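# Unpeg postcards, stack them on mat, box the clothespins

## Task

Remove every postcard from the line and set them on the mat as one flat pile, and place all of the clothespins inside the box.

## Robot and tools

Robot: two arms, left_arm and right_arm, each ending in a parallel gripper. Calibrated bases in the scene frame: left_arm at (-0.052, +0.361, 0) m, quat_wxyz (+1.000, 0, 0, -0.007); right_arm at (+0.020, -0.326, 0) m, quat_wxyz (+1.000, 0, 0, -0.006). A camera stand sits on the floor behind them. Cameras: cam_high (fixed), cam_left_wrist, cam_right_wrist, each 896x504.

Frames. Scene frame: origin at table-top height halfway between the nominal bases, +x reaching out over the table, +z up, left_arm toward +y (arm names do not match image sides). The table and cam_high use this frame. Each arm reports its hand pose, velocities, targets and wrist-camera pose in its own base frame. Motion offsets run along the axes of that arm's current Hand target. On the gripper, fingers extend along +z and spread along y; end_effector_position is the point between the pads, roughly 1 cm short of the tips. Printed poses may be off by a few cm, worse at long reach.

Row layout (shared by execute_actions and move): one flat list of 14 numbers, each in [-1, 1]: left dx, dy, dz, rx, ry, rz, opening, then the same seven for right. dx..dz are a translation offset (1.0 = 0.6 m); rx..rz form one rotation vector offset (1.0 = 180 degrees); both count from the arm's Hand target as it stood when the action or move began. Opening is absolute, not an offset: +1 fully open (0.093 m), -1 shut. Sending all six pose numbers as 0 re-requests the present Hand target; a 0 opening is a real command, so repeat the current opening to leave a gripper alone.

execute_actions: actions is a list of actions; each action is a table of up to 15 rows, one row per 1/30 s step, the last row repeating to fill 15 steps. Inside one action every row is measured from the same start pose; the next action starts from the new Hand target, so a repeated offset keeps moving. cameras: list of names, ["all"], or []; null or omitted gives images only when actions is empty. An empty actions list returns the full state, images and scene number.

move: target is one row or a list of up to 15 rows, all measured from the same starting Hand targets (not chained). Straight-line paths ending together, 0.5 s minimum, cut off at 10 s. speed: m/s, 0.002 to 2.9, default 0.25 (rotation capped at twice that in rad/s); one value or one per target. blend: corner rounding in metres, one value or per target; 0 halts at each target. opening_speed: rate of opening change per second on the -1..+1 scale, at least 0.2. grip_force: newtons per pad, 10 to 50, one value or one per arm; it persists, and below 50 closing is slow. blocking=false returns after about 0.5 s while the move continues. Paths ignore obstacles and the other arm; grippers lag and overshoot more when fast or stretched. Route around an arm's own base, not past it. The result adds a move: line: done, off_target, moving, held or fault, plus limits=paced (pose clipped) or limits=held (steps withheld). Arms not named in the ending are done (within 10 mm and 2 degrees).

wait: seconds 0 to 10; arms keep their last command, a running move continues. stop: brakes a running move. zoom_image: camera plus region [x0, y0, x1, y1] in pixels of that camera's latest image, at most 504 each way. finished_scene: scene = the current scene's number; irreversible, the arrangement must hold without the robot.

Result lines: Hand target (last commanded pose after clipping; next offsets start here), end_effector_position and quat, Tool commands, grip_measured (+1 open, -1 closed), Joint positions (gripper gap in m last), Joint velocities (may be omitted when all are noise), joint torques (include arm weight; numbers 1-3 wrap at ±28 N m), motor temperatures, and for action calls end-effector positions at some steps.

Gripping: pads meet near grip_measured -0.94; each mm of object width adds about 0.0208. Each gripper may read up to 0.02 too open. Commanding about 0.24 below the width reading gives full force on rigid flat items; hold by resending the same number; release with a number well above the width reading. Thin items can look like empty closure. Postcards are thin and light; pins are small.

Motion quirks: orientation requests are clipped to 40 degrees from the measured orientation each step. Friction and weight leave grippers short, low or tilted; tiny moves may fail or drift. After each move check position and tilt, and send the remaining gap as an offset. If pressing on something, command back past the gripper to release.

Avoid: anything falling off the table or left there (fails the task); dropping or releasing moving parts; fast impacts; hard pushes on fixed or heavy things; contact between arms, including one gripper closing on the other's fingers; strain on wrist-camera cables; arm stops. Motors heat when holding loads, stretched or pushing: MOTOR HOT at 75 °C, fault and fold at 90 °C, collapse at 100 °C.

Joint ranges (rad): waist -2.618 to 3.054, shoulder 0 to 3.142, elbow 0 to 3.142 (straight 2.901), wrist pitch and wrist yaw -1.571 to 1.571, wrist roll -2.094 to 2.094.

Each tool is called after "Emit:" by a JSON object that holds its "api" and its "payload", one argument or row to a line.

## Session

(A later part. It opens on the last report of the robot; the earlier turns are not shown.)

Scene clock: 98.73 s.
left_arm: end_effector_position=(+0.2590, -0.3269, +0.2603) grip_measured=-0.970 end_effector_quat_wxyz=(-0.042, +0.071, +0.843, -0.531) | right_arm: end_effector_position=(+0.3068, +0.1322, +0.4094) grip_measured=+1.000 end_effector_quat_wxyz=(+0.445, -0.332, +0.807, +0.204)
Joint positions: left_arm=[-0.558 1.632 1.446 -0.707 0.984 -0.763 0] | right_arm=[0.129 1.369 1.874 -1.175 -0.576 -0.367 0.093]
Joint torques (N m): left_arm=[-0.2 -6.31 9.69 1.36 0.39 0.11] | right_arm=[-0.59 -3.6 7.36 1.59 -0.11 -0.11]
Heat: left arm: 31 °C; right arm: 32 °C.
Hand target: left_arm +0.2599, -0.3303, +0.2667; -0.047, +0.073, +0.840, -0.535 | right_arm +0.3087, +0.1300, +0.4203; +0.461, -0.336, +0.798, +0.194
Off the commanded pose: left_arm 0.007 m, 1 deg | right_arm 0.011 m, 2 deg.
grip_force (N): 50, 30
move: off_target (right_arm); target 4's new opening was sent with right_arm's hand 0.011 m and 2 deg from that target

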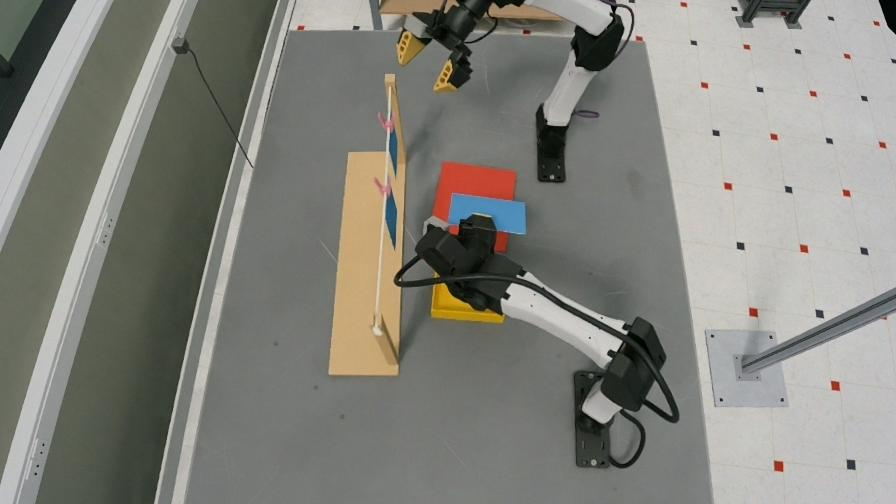

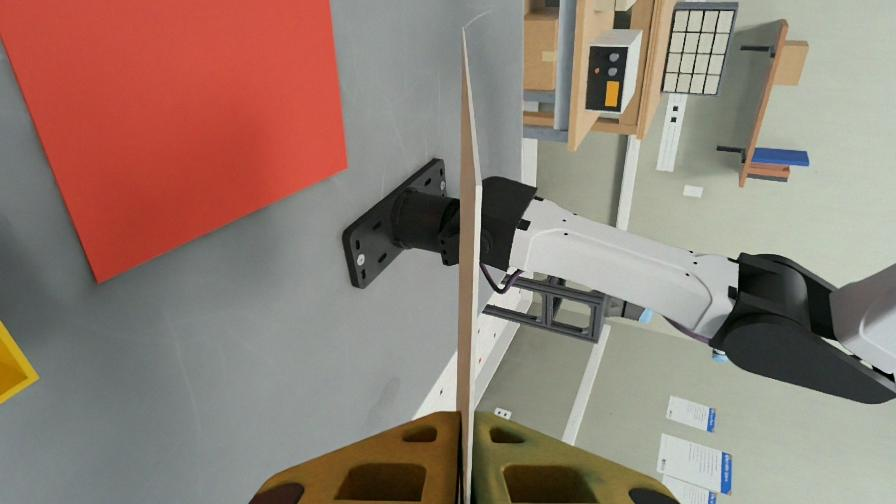

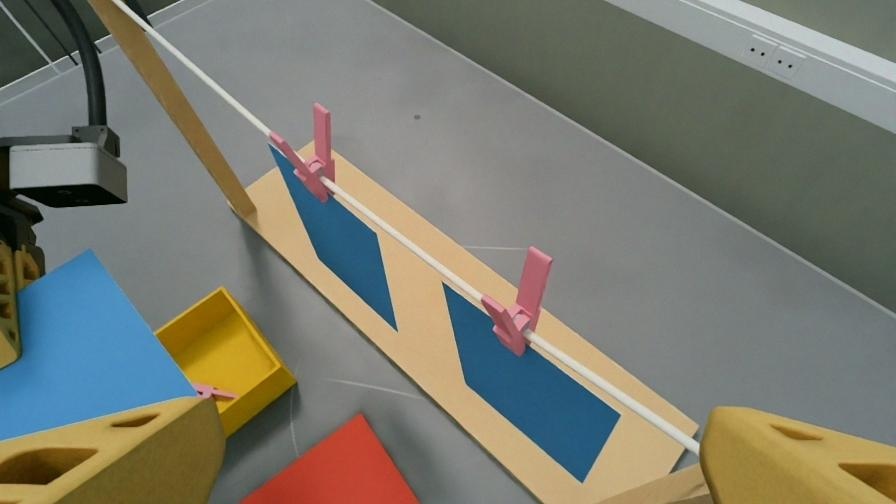

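Emit:
{"api": "move", "payload": {
  "target": [
    [-0.0685,0.0965,0.3098,0,0,0,-1,-0.05,0.0355,0.1202,-0.2165,0,-0.1249,1],
    [-0.0685,0.2173,0.3662,0,0,0,-1,-0.05,0.0355,0.1202,-0.2165,0,-0.1249,1]
  ],
  "speed": [0.2,0.08],
  "blend": [0.02,0],
  "cameras": ["all"]
}}

Scene clock: 103.60 s.
left_arm: end_effector_position=(+0.2747, -0.4787, +0.0639) grip_measured=-0.970 end_effector_quat_wxyz=(-0.050, +0.077, +0.838, -0.537) | right_arm: end_effector_position=(+0.3510, +0.1969, +0.3998) grip_measured=+1.000 end_effector_quat_wxyz=(+0.407, -0.564, +0.633, +0.340)
Joint positions: left_arm=[-0.826 2.225 1.379 0.191 0.815 -1.063 0] | right_arm=[0.142 1.941 2.482 -1.581 -1.039 -1.004 0.093]
Joint torques (N m): left_arm=[-0.17 -10.3 5.5 2.11 0.04 0.13] | right_arm=[0.14 -7.86 6.58 1.01 -0.69 -0.17]
Heat: left arm: 31 °C; right arm: 31 °C.
Hand target: left_arm +0.2752, -0.4793, +0.0556; -0.047, +0.073, +0.840, -0.535 | right_arm +0.3477, +0.2003, +0.4101; +0.351, -0.616, +0.609, +0.356
Off the commanded pose: left_arm 0.008 m, 1 deg | right_arm 0.011 m, 9 deg.
joint read past its limit (right arm) — joint 4 (wrist pitch), lower limit.
joint sent to its limit (right arm) — joint 4 (wrist pitch), lower limit. The joint targets are off in orientation, not in position.
grip_force (N): 50, 30
move: off_target (right_arm)

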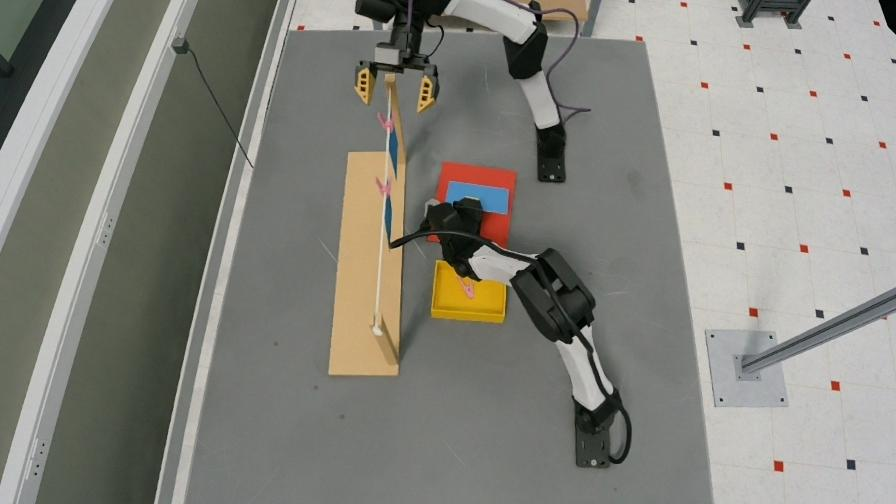

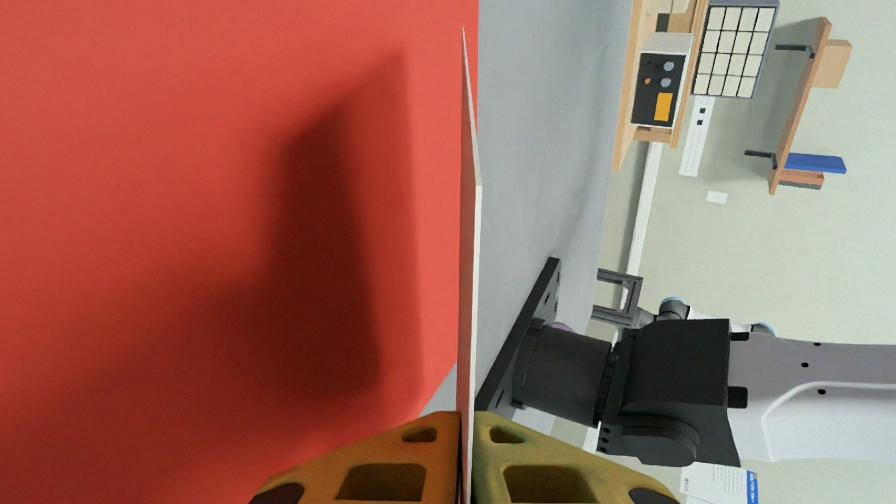

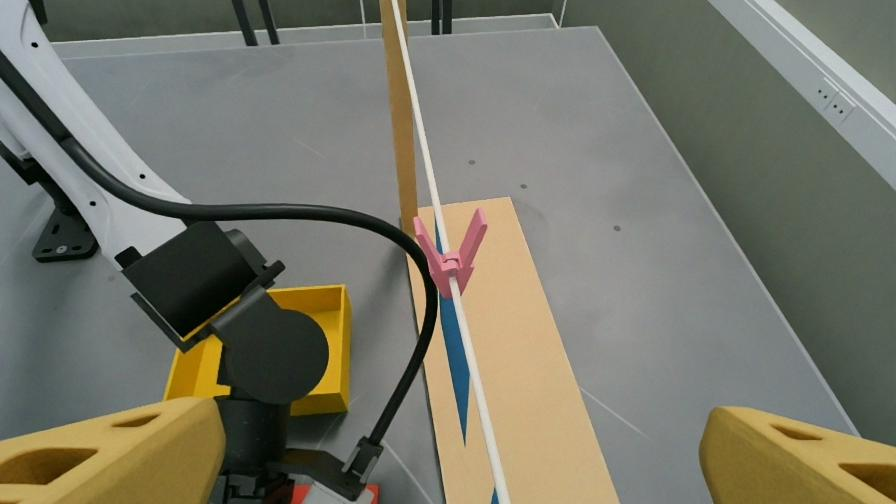

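Emit:
{"api": "move", "payload": {
  "target": [
    [0,0.0528,0.0247,0.0556,0,0,-1,0,0,0,0,0,0,1]
  ],
  "speed": 0.06,
  "cameras": ["cam_high","cam_left_wrist"]
}}

Scene clock: 107.40 s.
left_arm: end_effector_position=(+0.2776, -0.4858, +0.0415) grip_measured=-0.970 end_effector_quat_wxyz=(-0.039, +0.080, +0.783, -0.616) | right_arm: end_effector_position=(+0.3510, +0.1969, +0.3998) grip_measured=+1.000 end_effector_quat_wxyz=(+0.407, -0.564, +0.633, +0.340)
Joint positions: left_arm=[-0.817 2.368 1.283 0.702 0.883 -1.232 0] | right_arm=[0.142 1.941 2.482 -1.581 -1.039 -1.004 0.093]
Joint torques (N m): left_arm=[0.7 -9.1 4.03 2.12 0.13 0.15] | right_arm=[0.14 -7.9 6.69 1.01 -0.68 -0.22]
Heat: left arm: 31 °C; right arm: 30 °C.
Hand target: left_arm +0.2753, -0.4792, +0.0206; -0.053, +0.068, +0.790, -0.606 | right_arm +0.3477, +0.2003, +0.4101; +0.351, -0.616, +0.609, +0.356
Off the commanded pose: left_arm 0.022 m, 2 deg | right_arm 0.011 m, 9 deg.
joint read past its limit (right arm) — joint 4 (wrist pitch), lower limit.
joint sent to its limit (right arm) — joint 4 (wrist pitch), lower limit. The joint targets are off in orientation, not in position.
grip_force (N): 50, 30
move: off_target (left_arm, right_arm)
Images, in order (width x height): cam_high 896x504, cam_left_wrist 896x504.

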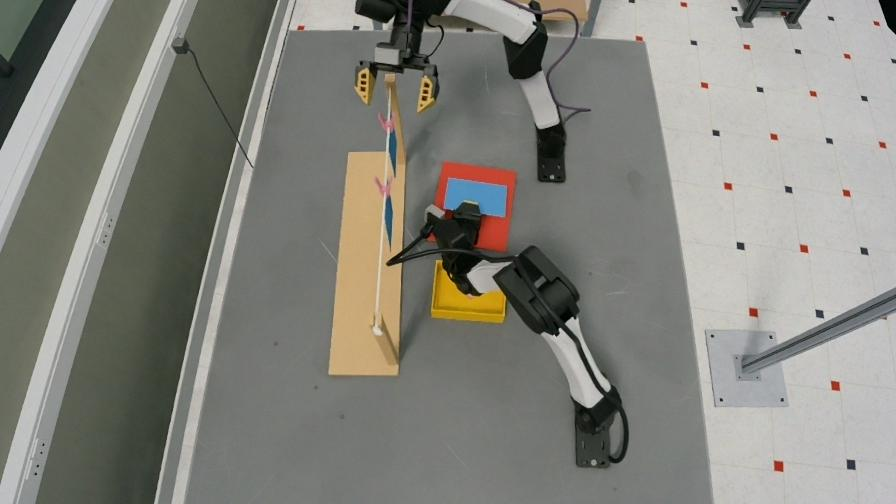

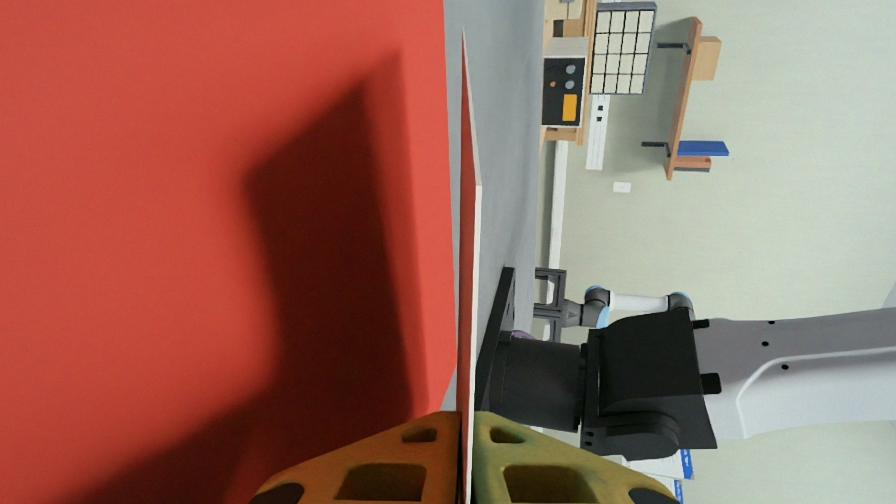

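Emit:
{"api": "move", "payload": {
  "target": [
    [0,-0.0129,-0.0035,-0.05,0,0,-1,0,0,0,0,0,0,1]
  ],
  "speed": 0.1,
  "cameras": ["cam_high","cam_left_wrist"]
}}

Scene clock: 109.57 s.
left_arm: end_effector_position=(+0.2746, -0.4812, +0.0308) grip_measured=-0.970 end_effector_quat_wxyz=(-0.050, +0.083, +0.820, -0.564) | right_arm: end_effector_position=(+0.3510, +0.1969, +0.3998) grip_measured=+1.000 end_effector_quat_wxyz=(+0.407, -0.564, +0.633, +0.340)
Joint positions: left_arm=[-0.821 2.329 1.328 0.425 0.852 -1.103 0] | right_arm=[0.142 1.941 2.482 -1.581 -1.039 -1.004 0.093]
Joint torques (N m): left_arm=[-0.38 -13.52 6.31 1.02 -0.22 0.31] | right_arm=[0.2 -7.84 6.52 1.03 -0.63 -0.2]
Heat: left arm: 30 °C; right arm: 30 °C.
Hand target: left_arm +0.2752, -0.4793, +0.0287; -0.048, +0.073, +0.835, -0.543 | right_arm +0.3477, +0.2003, +0.4101; +0.351, -0.616, +0.609, +0.356
Off the commanded pose: left_arm 0.003 m, 3 deg | right_arm 0.011 m, 9 deg.
joint read past its limit (right arm) — joint 4 (wrist pitch), lower limit.
joint sent to its limit (right arm) — joint 4 (wrist pitch), lower limit. The joint targets are off in orientation, not in position.
grip_force (N): 50, 30
move: off_target (left_arm, right_arm)
Images, in order (width x height): cam_high 896x504, cam_left_wrist 896x504.

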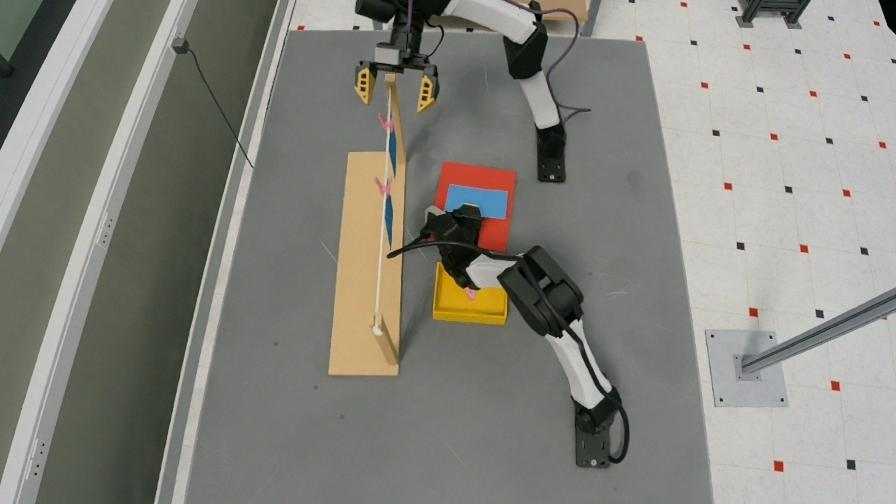

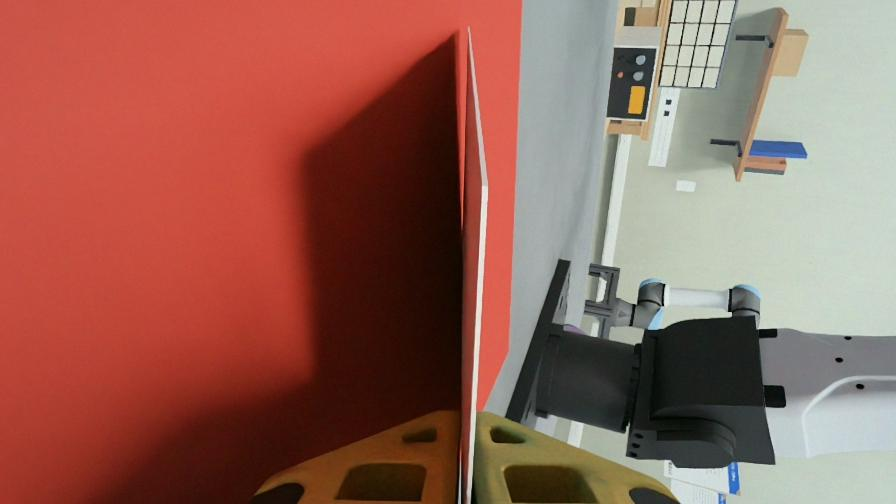

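Emit:
{"api": "move", "payload": {
  "target": [
    [0,0,0,0,0,0,-0.45,0,0,0,0,0,0,1],
    [0,0,-0.05,0,0,0,-0.45,0,0,0,0,0,0,1],
    [0,0,-0.15,0,0,0,0,0,0,0,0,0,0,1]
  ],
  "speed": [0.05,0.05,0.15],
  "opening_speed": 0.8,
  "blend": [0,0.01,0],
  "cameras": ["cam_high","cam_left_wrist"]
}}

Scene clock: 113.33 s.
left_arm: end_effector_position=(+0.2940, -0.3992, +0.0528) grip_measured=-0.003 end_effector_quat_wxyz=(-0.051, +0.062, +0.839, -0.538) | right_arm: end_effector_position=(+0.3510, +0.1969, +0.3998) grip_measured=+1.000 end_effector_quat_wxyz=(+0.407, -0.564, +0.633, +0.340)
Joint positions: left_arm=[-0.66 2.127 1.183 0.174 0.93 -0.93 0.045] | right_arm=[0.142 1.941 2.482 -1.581 -1.039 -1.004 0.093]
Joint torques (N m): left_arm=[-0.14 -13.49 4.92 1.53 0.31 0.27] | right_arm=[0.18 -8.09 6.58 1.02 -0.65 -0.17]
Heat: left arm: 30 °C; right arm: 29 °C.
Hand target: left_arm +0.2896, -0.3983, +0.0652; -0.048, +0.073, +0.835, -0.543 | right_arm +0.3477, +0.2003, +0.4101; +0.351, -0.616, +0.609, +0.356
Off the commanded pose: left_arm 0.013 m, 1 deg | right_arm 0.011 m, 9 deg.
joint read past its limit (right arm) — joint 4 (wrist pitch), lower limit.
joint sent to its limit (right arm) — joint 4 (wrist pitch), lower limit. The joint targets are off in orientation, not in position.
grip_force (N): 50, 30
move: off_target (left_arm, right_arm); target 3's new opening was sent with left_arm's hand 0.013 m and 1 deg from that target
Images, in order (width x height): cam_high 896x504, cam_left_wrist 896x504.

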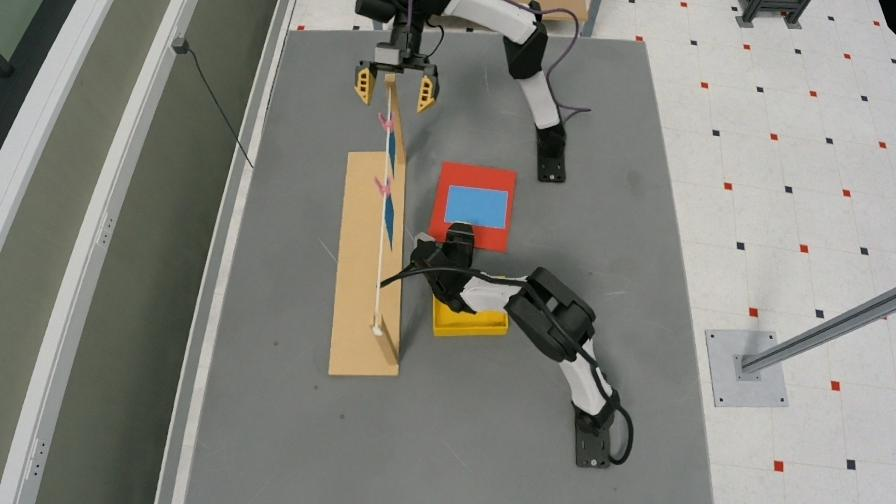

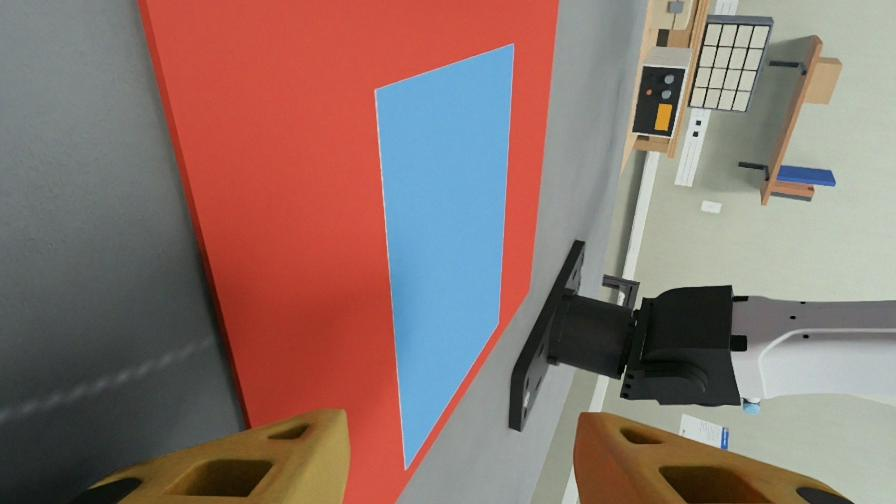

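Emit:
{"api": "move", "payload": {
  "target": [
    [0.0025,-0.1242,-0.0693,0,0,0,0,0,0,0,0,0,0,1],
    [0.0212,-0.0882,-0.334,-0.0701,-0.2656,0.4255,1,0,0,0,0,0,0,1],
    [-0.07,-0.1018,-0.3037,-0.0485,-0.2465,0.4362,1,0,0,0,0,0,0,1]
  ],
  "speed": 0.3,
  "blend": [0.03,0.03,0],
  "cameras": ["all"]
}}

Scene clock: 120.67 s.
left_arm: end_effector_position=(+0.3502, -0.2646, +0.1885) grip_measured=+1.000 end_effector_quat_wxyz=(+0.586, +0.374, +0.608, -0.383) | right_arm: end_effector_position=(+0.3510, +0.1969, +0.3998) grip_measured=+1.000 end_effector_quat_wxyz=(+0.407, -0.564, +0.633, +0.340)
Joint positions: left_arm=[-0.384 1.69 0.644 1.019 0.746 -0.009 0.093] | right_arm=[0.142 1.941 2.482 -1.581 -1.039 -1.004 0.093]
Joint torques (N m): left_arm=[0.46 -5.78 7.9 2.22 -0.04 0.23] | right_arm=[0.12 -7.79 6.79 0.97 -0.64 -0.18]
Heat: left arm: 30 °C; right arm: 29 °C.
Hand target: left_arm +0.3557, -0.2661, +0.1952; +0.597, +0.380, +0.597, -0.379 | right_arm +0.3477, +0.2003, +0.4101; +0.351, -0.616, +0.609, +0.356
Off the commanded pose: left_arm 0.009 m, 2 deg | right_arm 0.011 m, 9 deg.
joint read past its limit (right arm) — joint 4 (wrist pitch), lower limit.
joint sent to its limit (right arm) — joint 4 (wrist pitch), lower limit. The joint targets are off in orientation, not in position.
grip_force (N): 50, 30
move: off_target (right_arm); blend cut to 0 m at target 2

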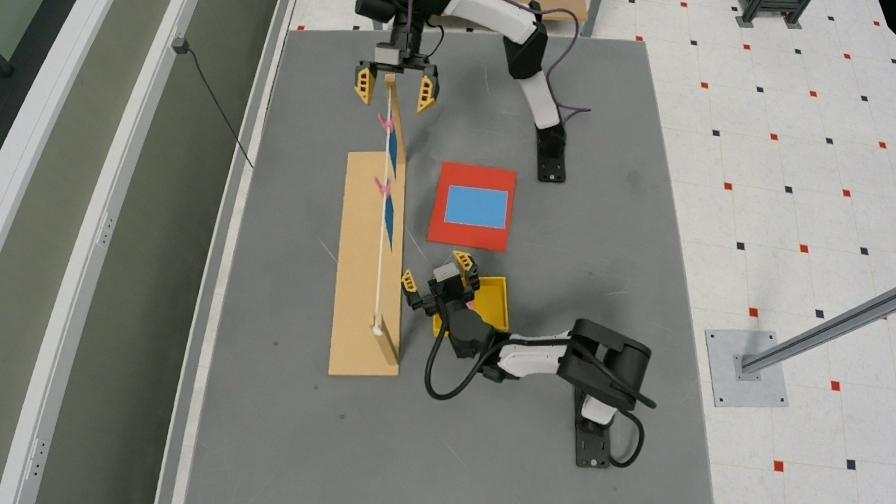

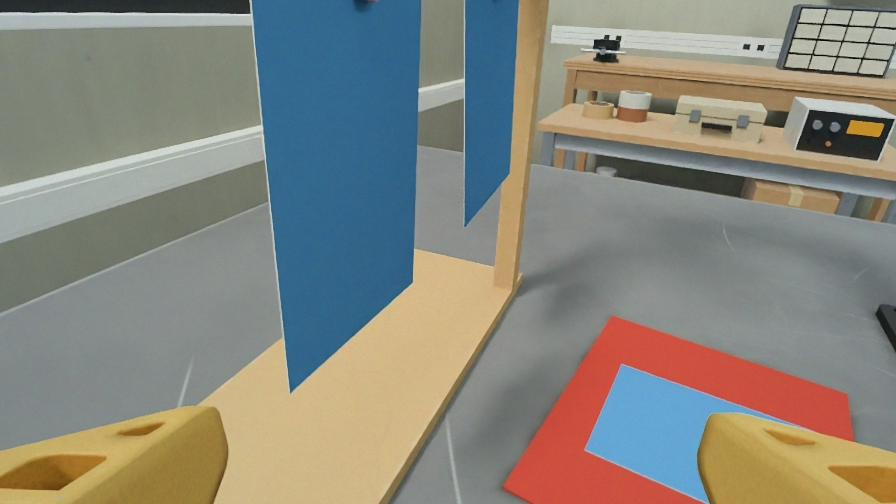

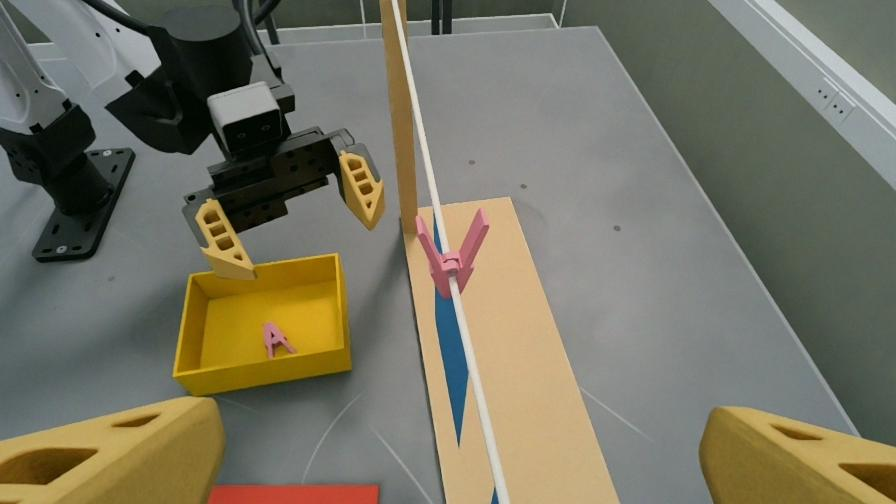

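Emit:
{"api": "move", "payload": {
  "target": [
    [0.0667,0.0507,0.0858,0.0389,0,0,1,0,0,0,0,0,0,1],
    [0.0667,0.0732,0.1755,0.0833,0,0,1,0,0,0,0,0,0,1]
  ],
  "speed": 0.12,
  "blend": [0.01,0],
  "cameras": ["all"]
}}

Scene clock: 124.80 s.
left_arm: end_effector_position=(+0.4380, -0.3380, +0.1584) grip_measured=+1.000 end_effector_quat_wxyz=(+0.549, +0.450, +0.543, -0.449) | right_arm: end_effector_position=(+0.3510, +0.1969, +0.3998) grip_measured=+1.000 end_effector_quat_wxyz=(+0.407, -0.564, +0.633, +0.340)
Joint positions: left_arm=[-0.402 2.217 1.247 0.982 0.976 -0.004 0.093] | right_arm=[0.142 1.941 2.482 -1.581 -1.039 -1.004 0.093]
Joint torques (N m): left_arm=[-0.39 -9.48 8.39 1.63 0.01 0.17] | right_arm=[0.03 -7.86 6.6 1.05 -0.66 -0.21]
Heat: left arm: 30 °C; right arm: 28 °C.
Hand target: left_arm +0.4400, -0.3428, +0.1549; +0.542, +0.455, +0.542, -0.454 | right_arm +0.3477, +0.2003, +0.4101; +0.351, -0.616, +0.609, +0.356
Off the commanded pose: left_arm 0.006 m, 1 deg | right_arm 0.011 m, 9 deg.
joint read past its limit (right arm) — joint 4 (wrist pitch), lower limit.
joint sent to its limit (right arm) — joint 4 (wrist pitch), lower limit. The joint targets are off in orientation, not in position.
grip_force (N): 50, 30
move: off_target (right_arm)

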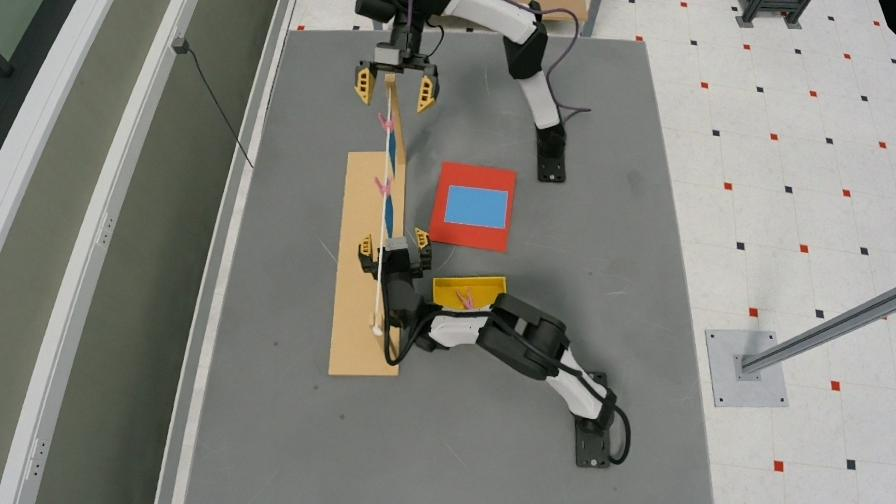

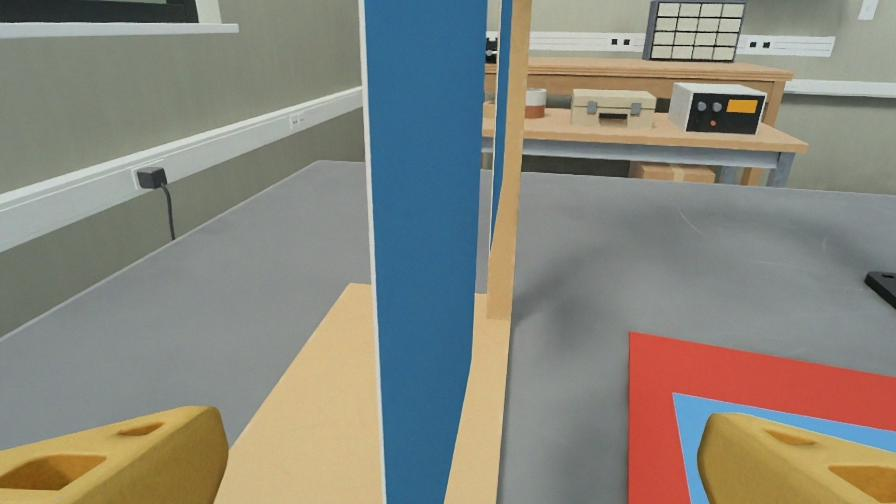

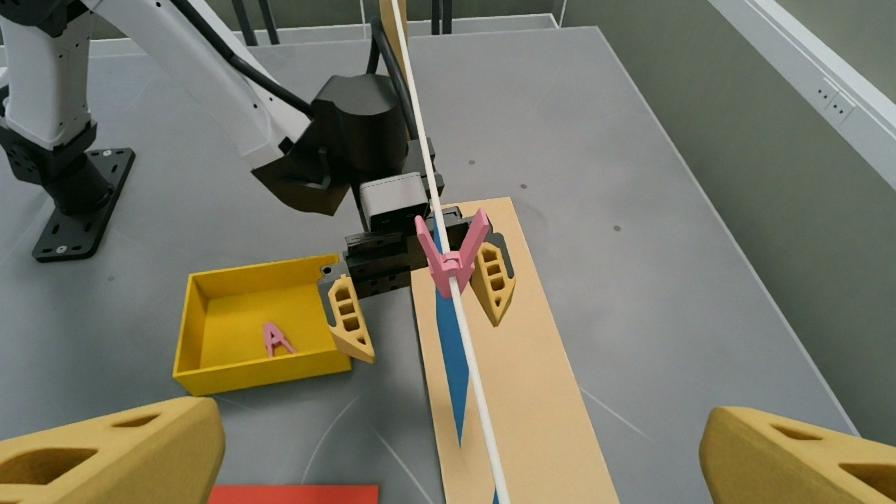

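Emit:
{"api": "move", "payload": {
  "target": [0,0,0,0,0,0,-1,0,0,0,0,0,0,1],
  "opening_speed": 1.0,
  "cameras": ["all"]
}}

Scene clock: 127.37 s.
left_arm: end_effector_position=(+0.4380, -0.3380, +0.1584) grip_measured=-0.970 end_effector_quat_wxyz=(+0.549, +0.450, +0.542, -0.450) | right_arm: end_effector_position=(+0.3510, +0.1969, +0.3998) grip_measured=+1.000 end_effector_quat_wxyz=(+0.407, -0.564, +0.633, +0.340)
Joint positions: left_arm=[-0.402 2.217 1.248 0.981 0.976 -0.004 0] | right_arm=[0.142 1.941 2.482 -1.581 -1.039 -1.004 0.093]
Joint torques (N m): left_arm=[-0.38 -9.51 8.39 1.64 0.01 0.17] | right_arm=[0.09 -8.14 6.5 0.99 -0.69 -0.2]
Heat: left arm: 30 °C; right arm: 28 °C.
Hand target: left_arm +0.4400, -0.3428, +0.1550; +0.542, +0.455, +0.542, -0.454 | right_arm +0.3477, +0.2003, +0.4101; +0.351, -0.616, +0.609, +0.356
Off the commanded pose: left_arm 0.006 m, 1 deg | right_arm 0.011 m, 9 deg.
joint read past its limit (right arm) — joint 4 (wrist pitch), lower limit.
joint sent to its limit (right arm) — joint 4 (wrist pitch), lower limit. The joint targets are off in orientation, not in position.
grip_force (N): 50, 30
move: off_target (right_arm)

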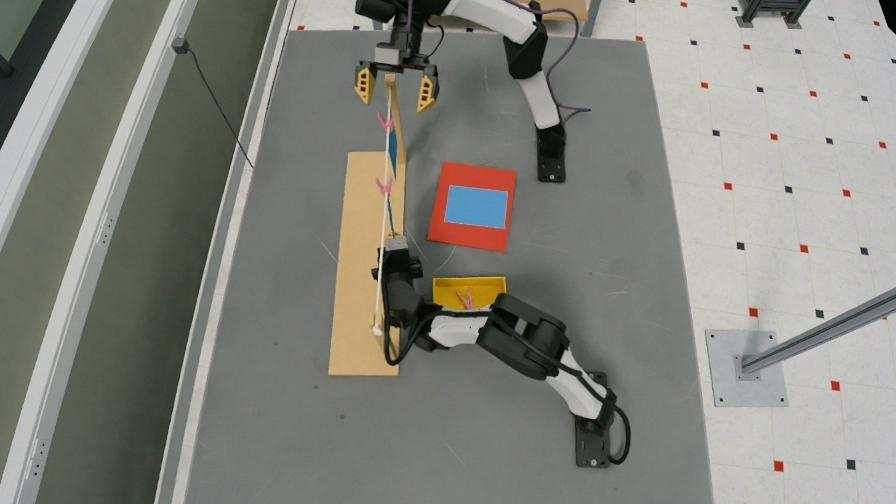

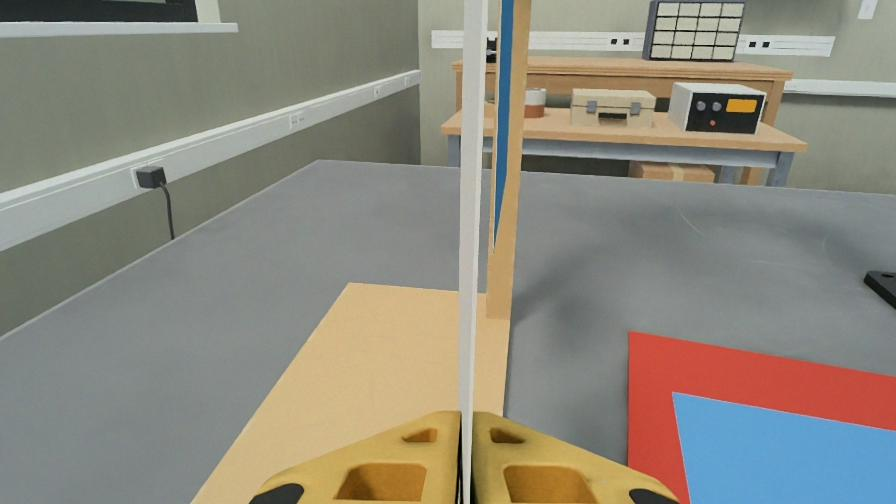

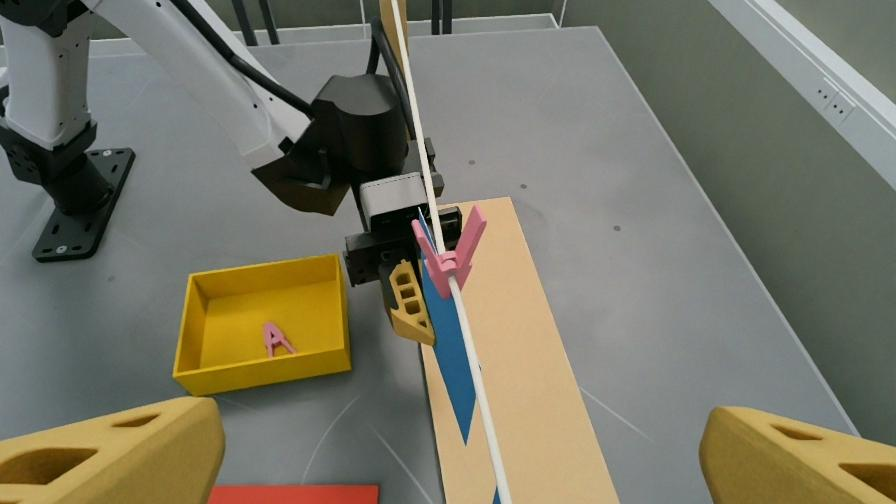

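Emit:
{"api": "move", "payload": {
  "target": [0,0,0,0,0,0,-1,-0.0302,-0.0322,0.1357,-0.0354,-0.0112,-0.02,1],
  "speed": 0.2,
  "cameras": ["cam_high","cam_right_wrist"]
}}

Scene clock: 130.33 s.
left_arm: end_effector_position=(+0.4380, -0.3380, +0.1584) grip_measured=-0.970 end_effector_quat_wxyz=(+0.549, +0.450, +0.542, -0.450) | right_arm: end_effector_position=(+0.3689, +0.2787, +0.3737) grip_measured=+1.000 end_effector_quat_wxyz=(-0.382, +0.613, -0.580, -0.378)
Joint positions: left_arm=[-0.402 2.217 1.248 0.981 0.976 -0.004 0] | right_arm=[0.326 2.233 2.818 -1.587 -1.045 -0.965 0.093]
Joint torques (N m): left_arm=[-0.39 -9.51 8.38 1.65 0 0.16] | right_arm=[-0.2 -10.28 6.3 1.1 -0.67 0.05]
Heat: left arm: 31 °C; right arm: 28 °C.
Hand target: left_arm +0.4400, -0.3428, +0.1550; +0.542, +0.455, +0.542, -0.454 | right_arm +0.3660, +0.2800, +0.3851; -0.338, +0.647, -0.562, -0.388
Off the commanded pose: left_arm 0.006 m, 1 deg | right_arm 0.012 m, 7 deg.
joint read past its limit (right arm) — joint 4 (wrist pitch), lower limit.
joint sent to its limit (right arm) — joint 4 (wrist pitch), lower limit. The joint targets are off in orientation, not in position.
grip_force (N): 50, 30
move: off_target (right_arm)
Images, in order (width x height): cam_high 896x504, cam_right_wrist 896x504.

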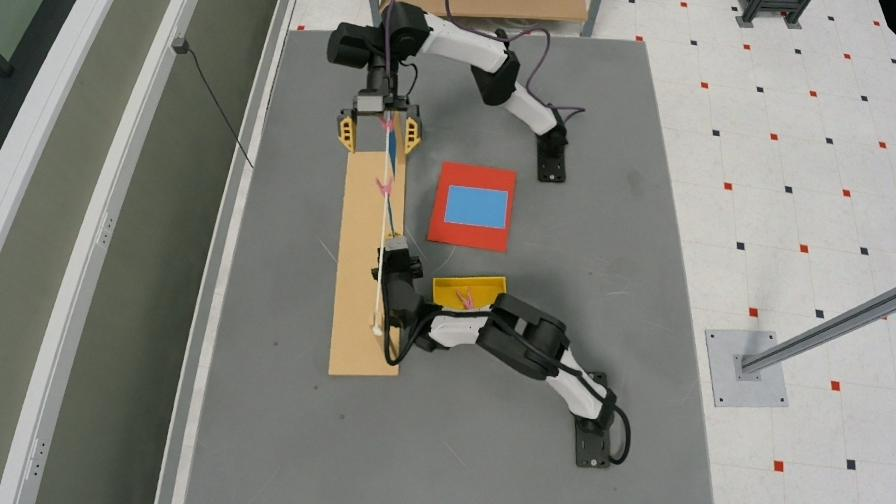

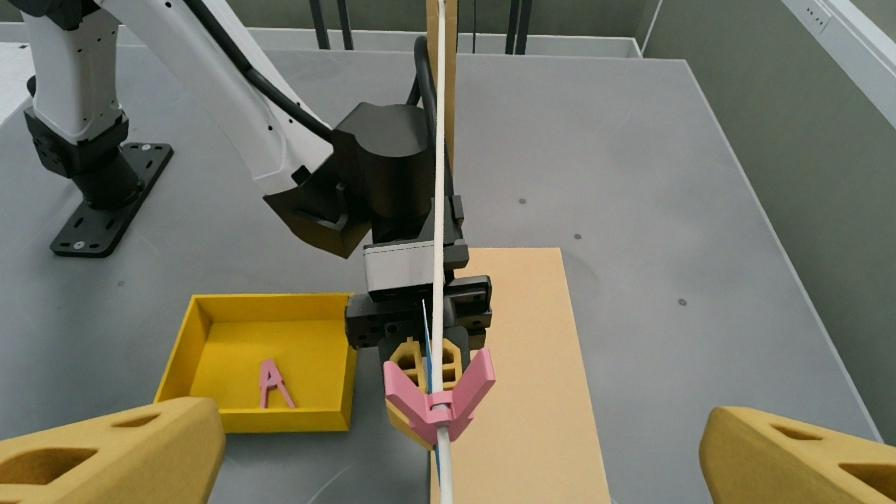

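Emit:
{"api": "move", "payload": {
  "target": [0,0,0,0,0,0,-1,0.031,-0.0068,0.0727,0,0,0,1],
  "speed": 0.1,
  "grip_force": [50,50],
  "cameras": ["cam_right_wrist"]
}}

Scene clock: 132.23 s.
left_arm: end_effector_position=(+0.4380, -0.3380, +0.1584) grip_measured=-0.970 end_effector_quat_wxyz=(+0.549, +0.450, +0.542, -0.450) | right_arm: end_effector_position=(+0.3664, +0.3091, +0.3413) grip_measured=+1.000 end_effector_quat_wxyz=(-0.342, +0.628, -0.578, -0.394)
Joint positions: left_arm=[-0.402 2.217 1.248 0.981 0.976 -0.004 0] | right_arm=[0.396 2.302 2.818 -1.587 -1.025 -0.973 0.093]
Joint torques (N m): left_arm=[-0.39 -9.5 8.4 1.64 0 0.17] | right_arm=[-0.05 -11.02 5.86 1.04 -0.49 -0.15]
Heat: left arm: 31 °C; right arm: 29 °C.
Hand target: left_arm +0.4400, -0.3428, +0.1550; +0.542, +0.455, +0.542, -0.454 | right_arm +0.3659, +0.3101, +0.3480; -0.338, +0.647, -0.562, -0.389
Off the commanded pose: left_arm 0.006 m, 1 deg | right_arm 0.007 m, 3 deg.
joint read past its limit (right arm) — joint 4 (wrist pitch), lower limit.
joint sent to its limit (right arm) — joint 4 (wrist pitch), lower limit. The joint targets still meet the commanded pose.
move: off_target (right_arm)
Images, in order (width x height): cam_right_wrist 896x504.

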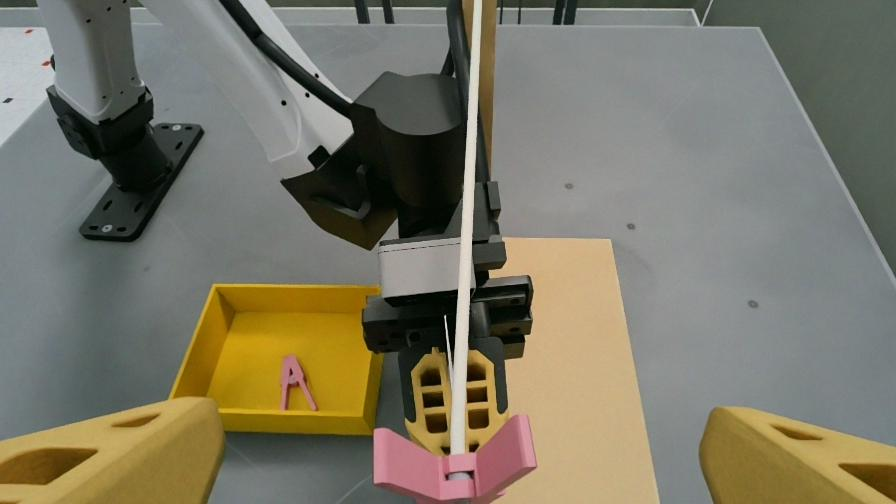

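Emit:
{"api": "move", "payload": {
  "target": [
    [0,0,0,0,0,0,-1,0.0162,0,0.0086,0,0,0,1],
    [0,0,0,0,0,0,-1,0.0162,0,0.0086,0,0,0,-0.7]
  ],
  "speed": 0.08,
  "opening_speed": 1.2,
  "cameras": ["cam_right_wrist","cam_left_wrist"]
}}

Scene clock: 135.37 s.
left_arm: end_effector_position=(+0.4379, -0.3380, +0.1581) grip_measured=-0.970 end_effector_quat_wxyz=(+0.548, +0.450, +0.543, -0.450) | right_arm: end_effector_position=(+0.3673, +0.3092, +0.3344) grip_measured=-0.691 end_effector_quat_wxyz=(-0.340, +0.636, -0.572, -0.391)
Joint positions: left_arm=[-0.402 2.217 1.248 0.979 0.977 -0.004 0] | right_arm=[0.396 2.302 2.794 -1.587 -1.022 -1.012 0.012]
Joint torques (N m): left_arm=[-0.38 -9.51 8.39 1.66 0 0.17] | right_arm=[-0.1 -11.45 3.75 0.97 -0.42 -0.2]
Heat: left arm: 31 °C; right arm: 30 °C.
Hand target: left_arm +0.4399, -0.3429, +0.1550; +0.542, +0.455, +0.542, -0.454 | right_arm +0.3659, +0.3101, +0.3371; -0.338, +0.647, -0.562, -0.389
Off the commanded pose: left_arm 0.006 m, 1 deg | right_arm 0.003 m, 2 deg.
joint read past its limit (right arm) — joint 4 (wrist pitch), lower limit.
joint sent to its limit (right arm) — joint 4 (wrist pitch), lower limit. The joint targets still meet the commanded pose.
move: done
Images, in order (width x height): cam_left_wrist 896x504, cam_right_wrist 896x504.

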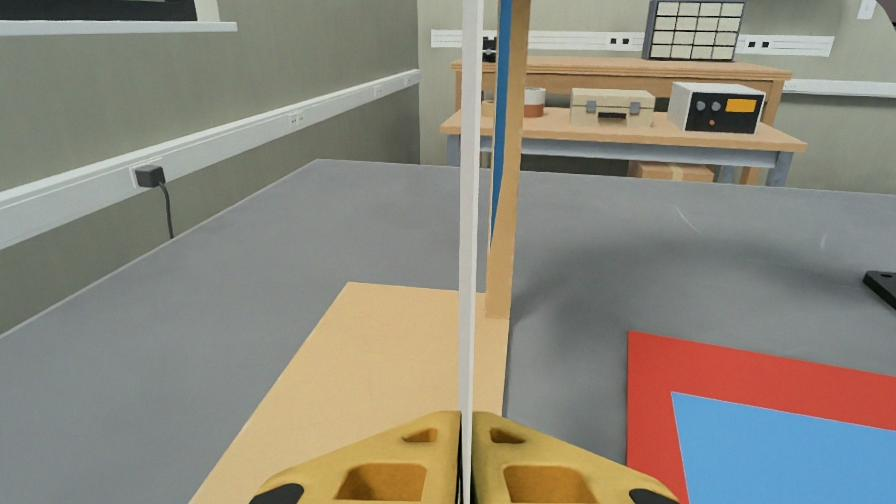

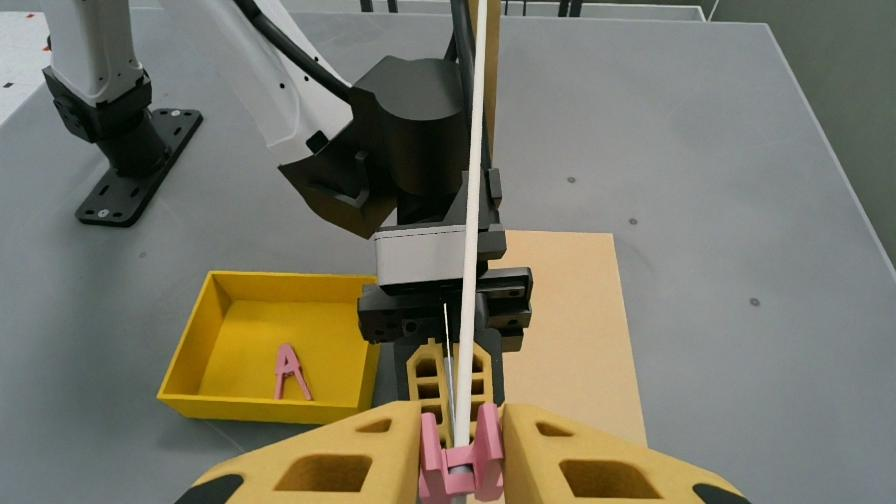

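Emit:
{"api": "move", "payload": {
  "target": [
    [0,0,0,0,0,0,-1,0,0,0,0,0,0,-1],
    [0,0,0,0,0,0,-1,-0.0662,0,-0.0352,0,0,0,-1]
  ],
  "speed": 0.08,
  "opening_speed": 1.0,
  "cameras": ["cam_right_wrist","cam_left_wrist"]
}}

Scene clock: 137.77 s.
left_arm: end_effector_position=(+0.4379, -0.3380, +0.1581) grip_measured=-0.970 end_effector_quat_wxyz=(+0.548, +0.450, +0.543, -0.450) | right_arm: end_effector_position=(+0.3739, +0.3119, +0.3514) grip_measured=-0.806 end_effector_quat_wxyz=(-0.355, +0.610, -0.589, -0.395)
Joint positions: left_arm=[-0.402 2.217 1.248 0.979 0.977 -0.004 0] | right_arm=[0.396 2.304 2.842 -1.527 -1.021 -0.878 0.006]
Joint torques (N m): left_arm=[-0.39 -9.51 8.39 1.66 0 0.17] | right_arm=[-0.29 -14.93 6.35 1.28 -0.5 0.09]
Heat: left arm: 32 °C; right arm: 30 °C.
Hand target: left_arm +0.4399, -0.3429, +0.1550; +0.542, +0.455, +0.542, -0.454 | right_arm +0.3659, +0.3101, +0.3821; -0.338, +0.647, -0.562, -0.389
Off the commanded pose: left_arm 0.006 m, 1 deg | right_arm 0.032 m, 6 deg.
elbow stopped short (right arm): the move would have taken joint 3 (elbow) straighter than the controller allows.
move: off_target (right_arm)
Images, in order (width x height): cam_left_wrist 896x504, cam_right_wrist 896x504.

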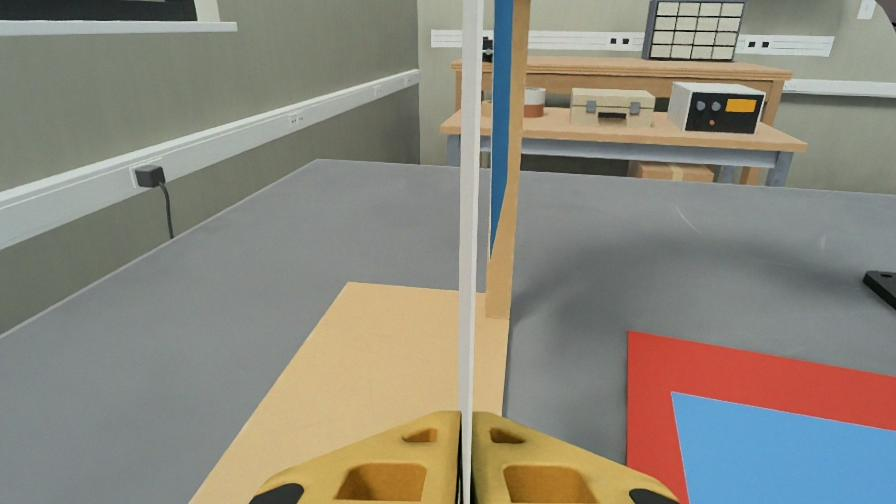

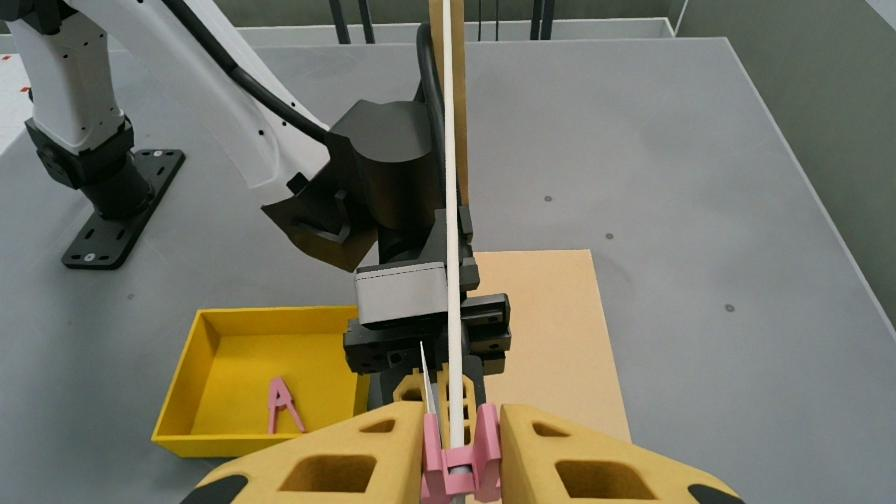

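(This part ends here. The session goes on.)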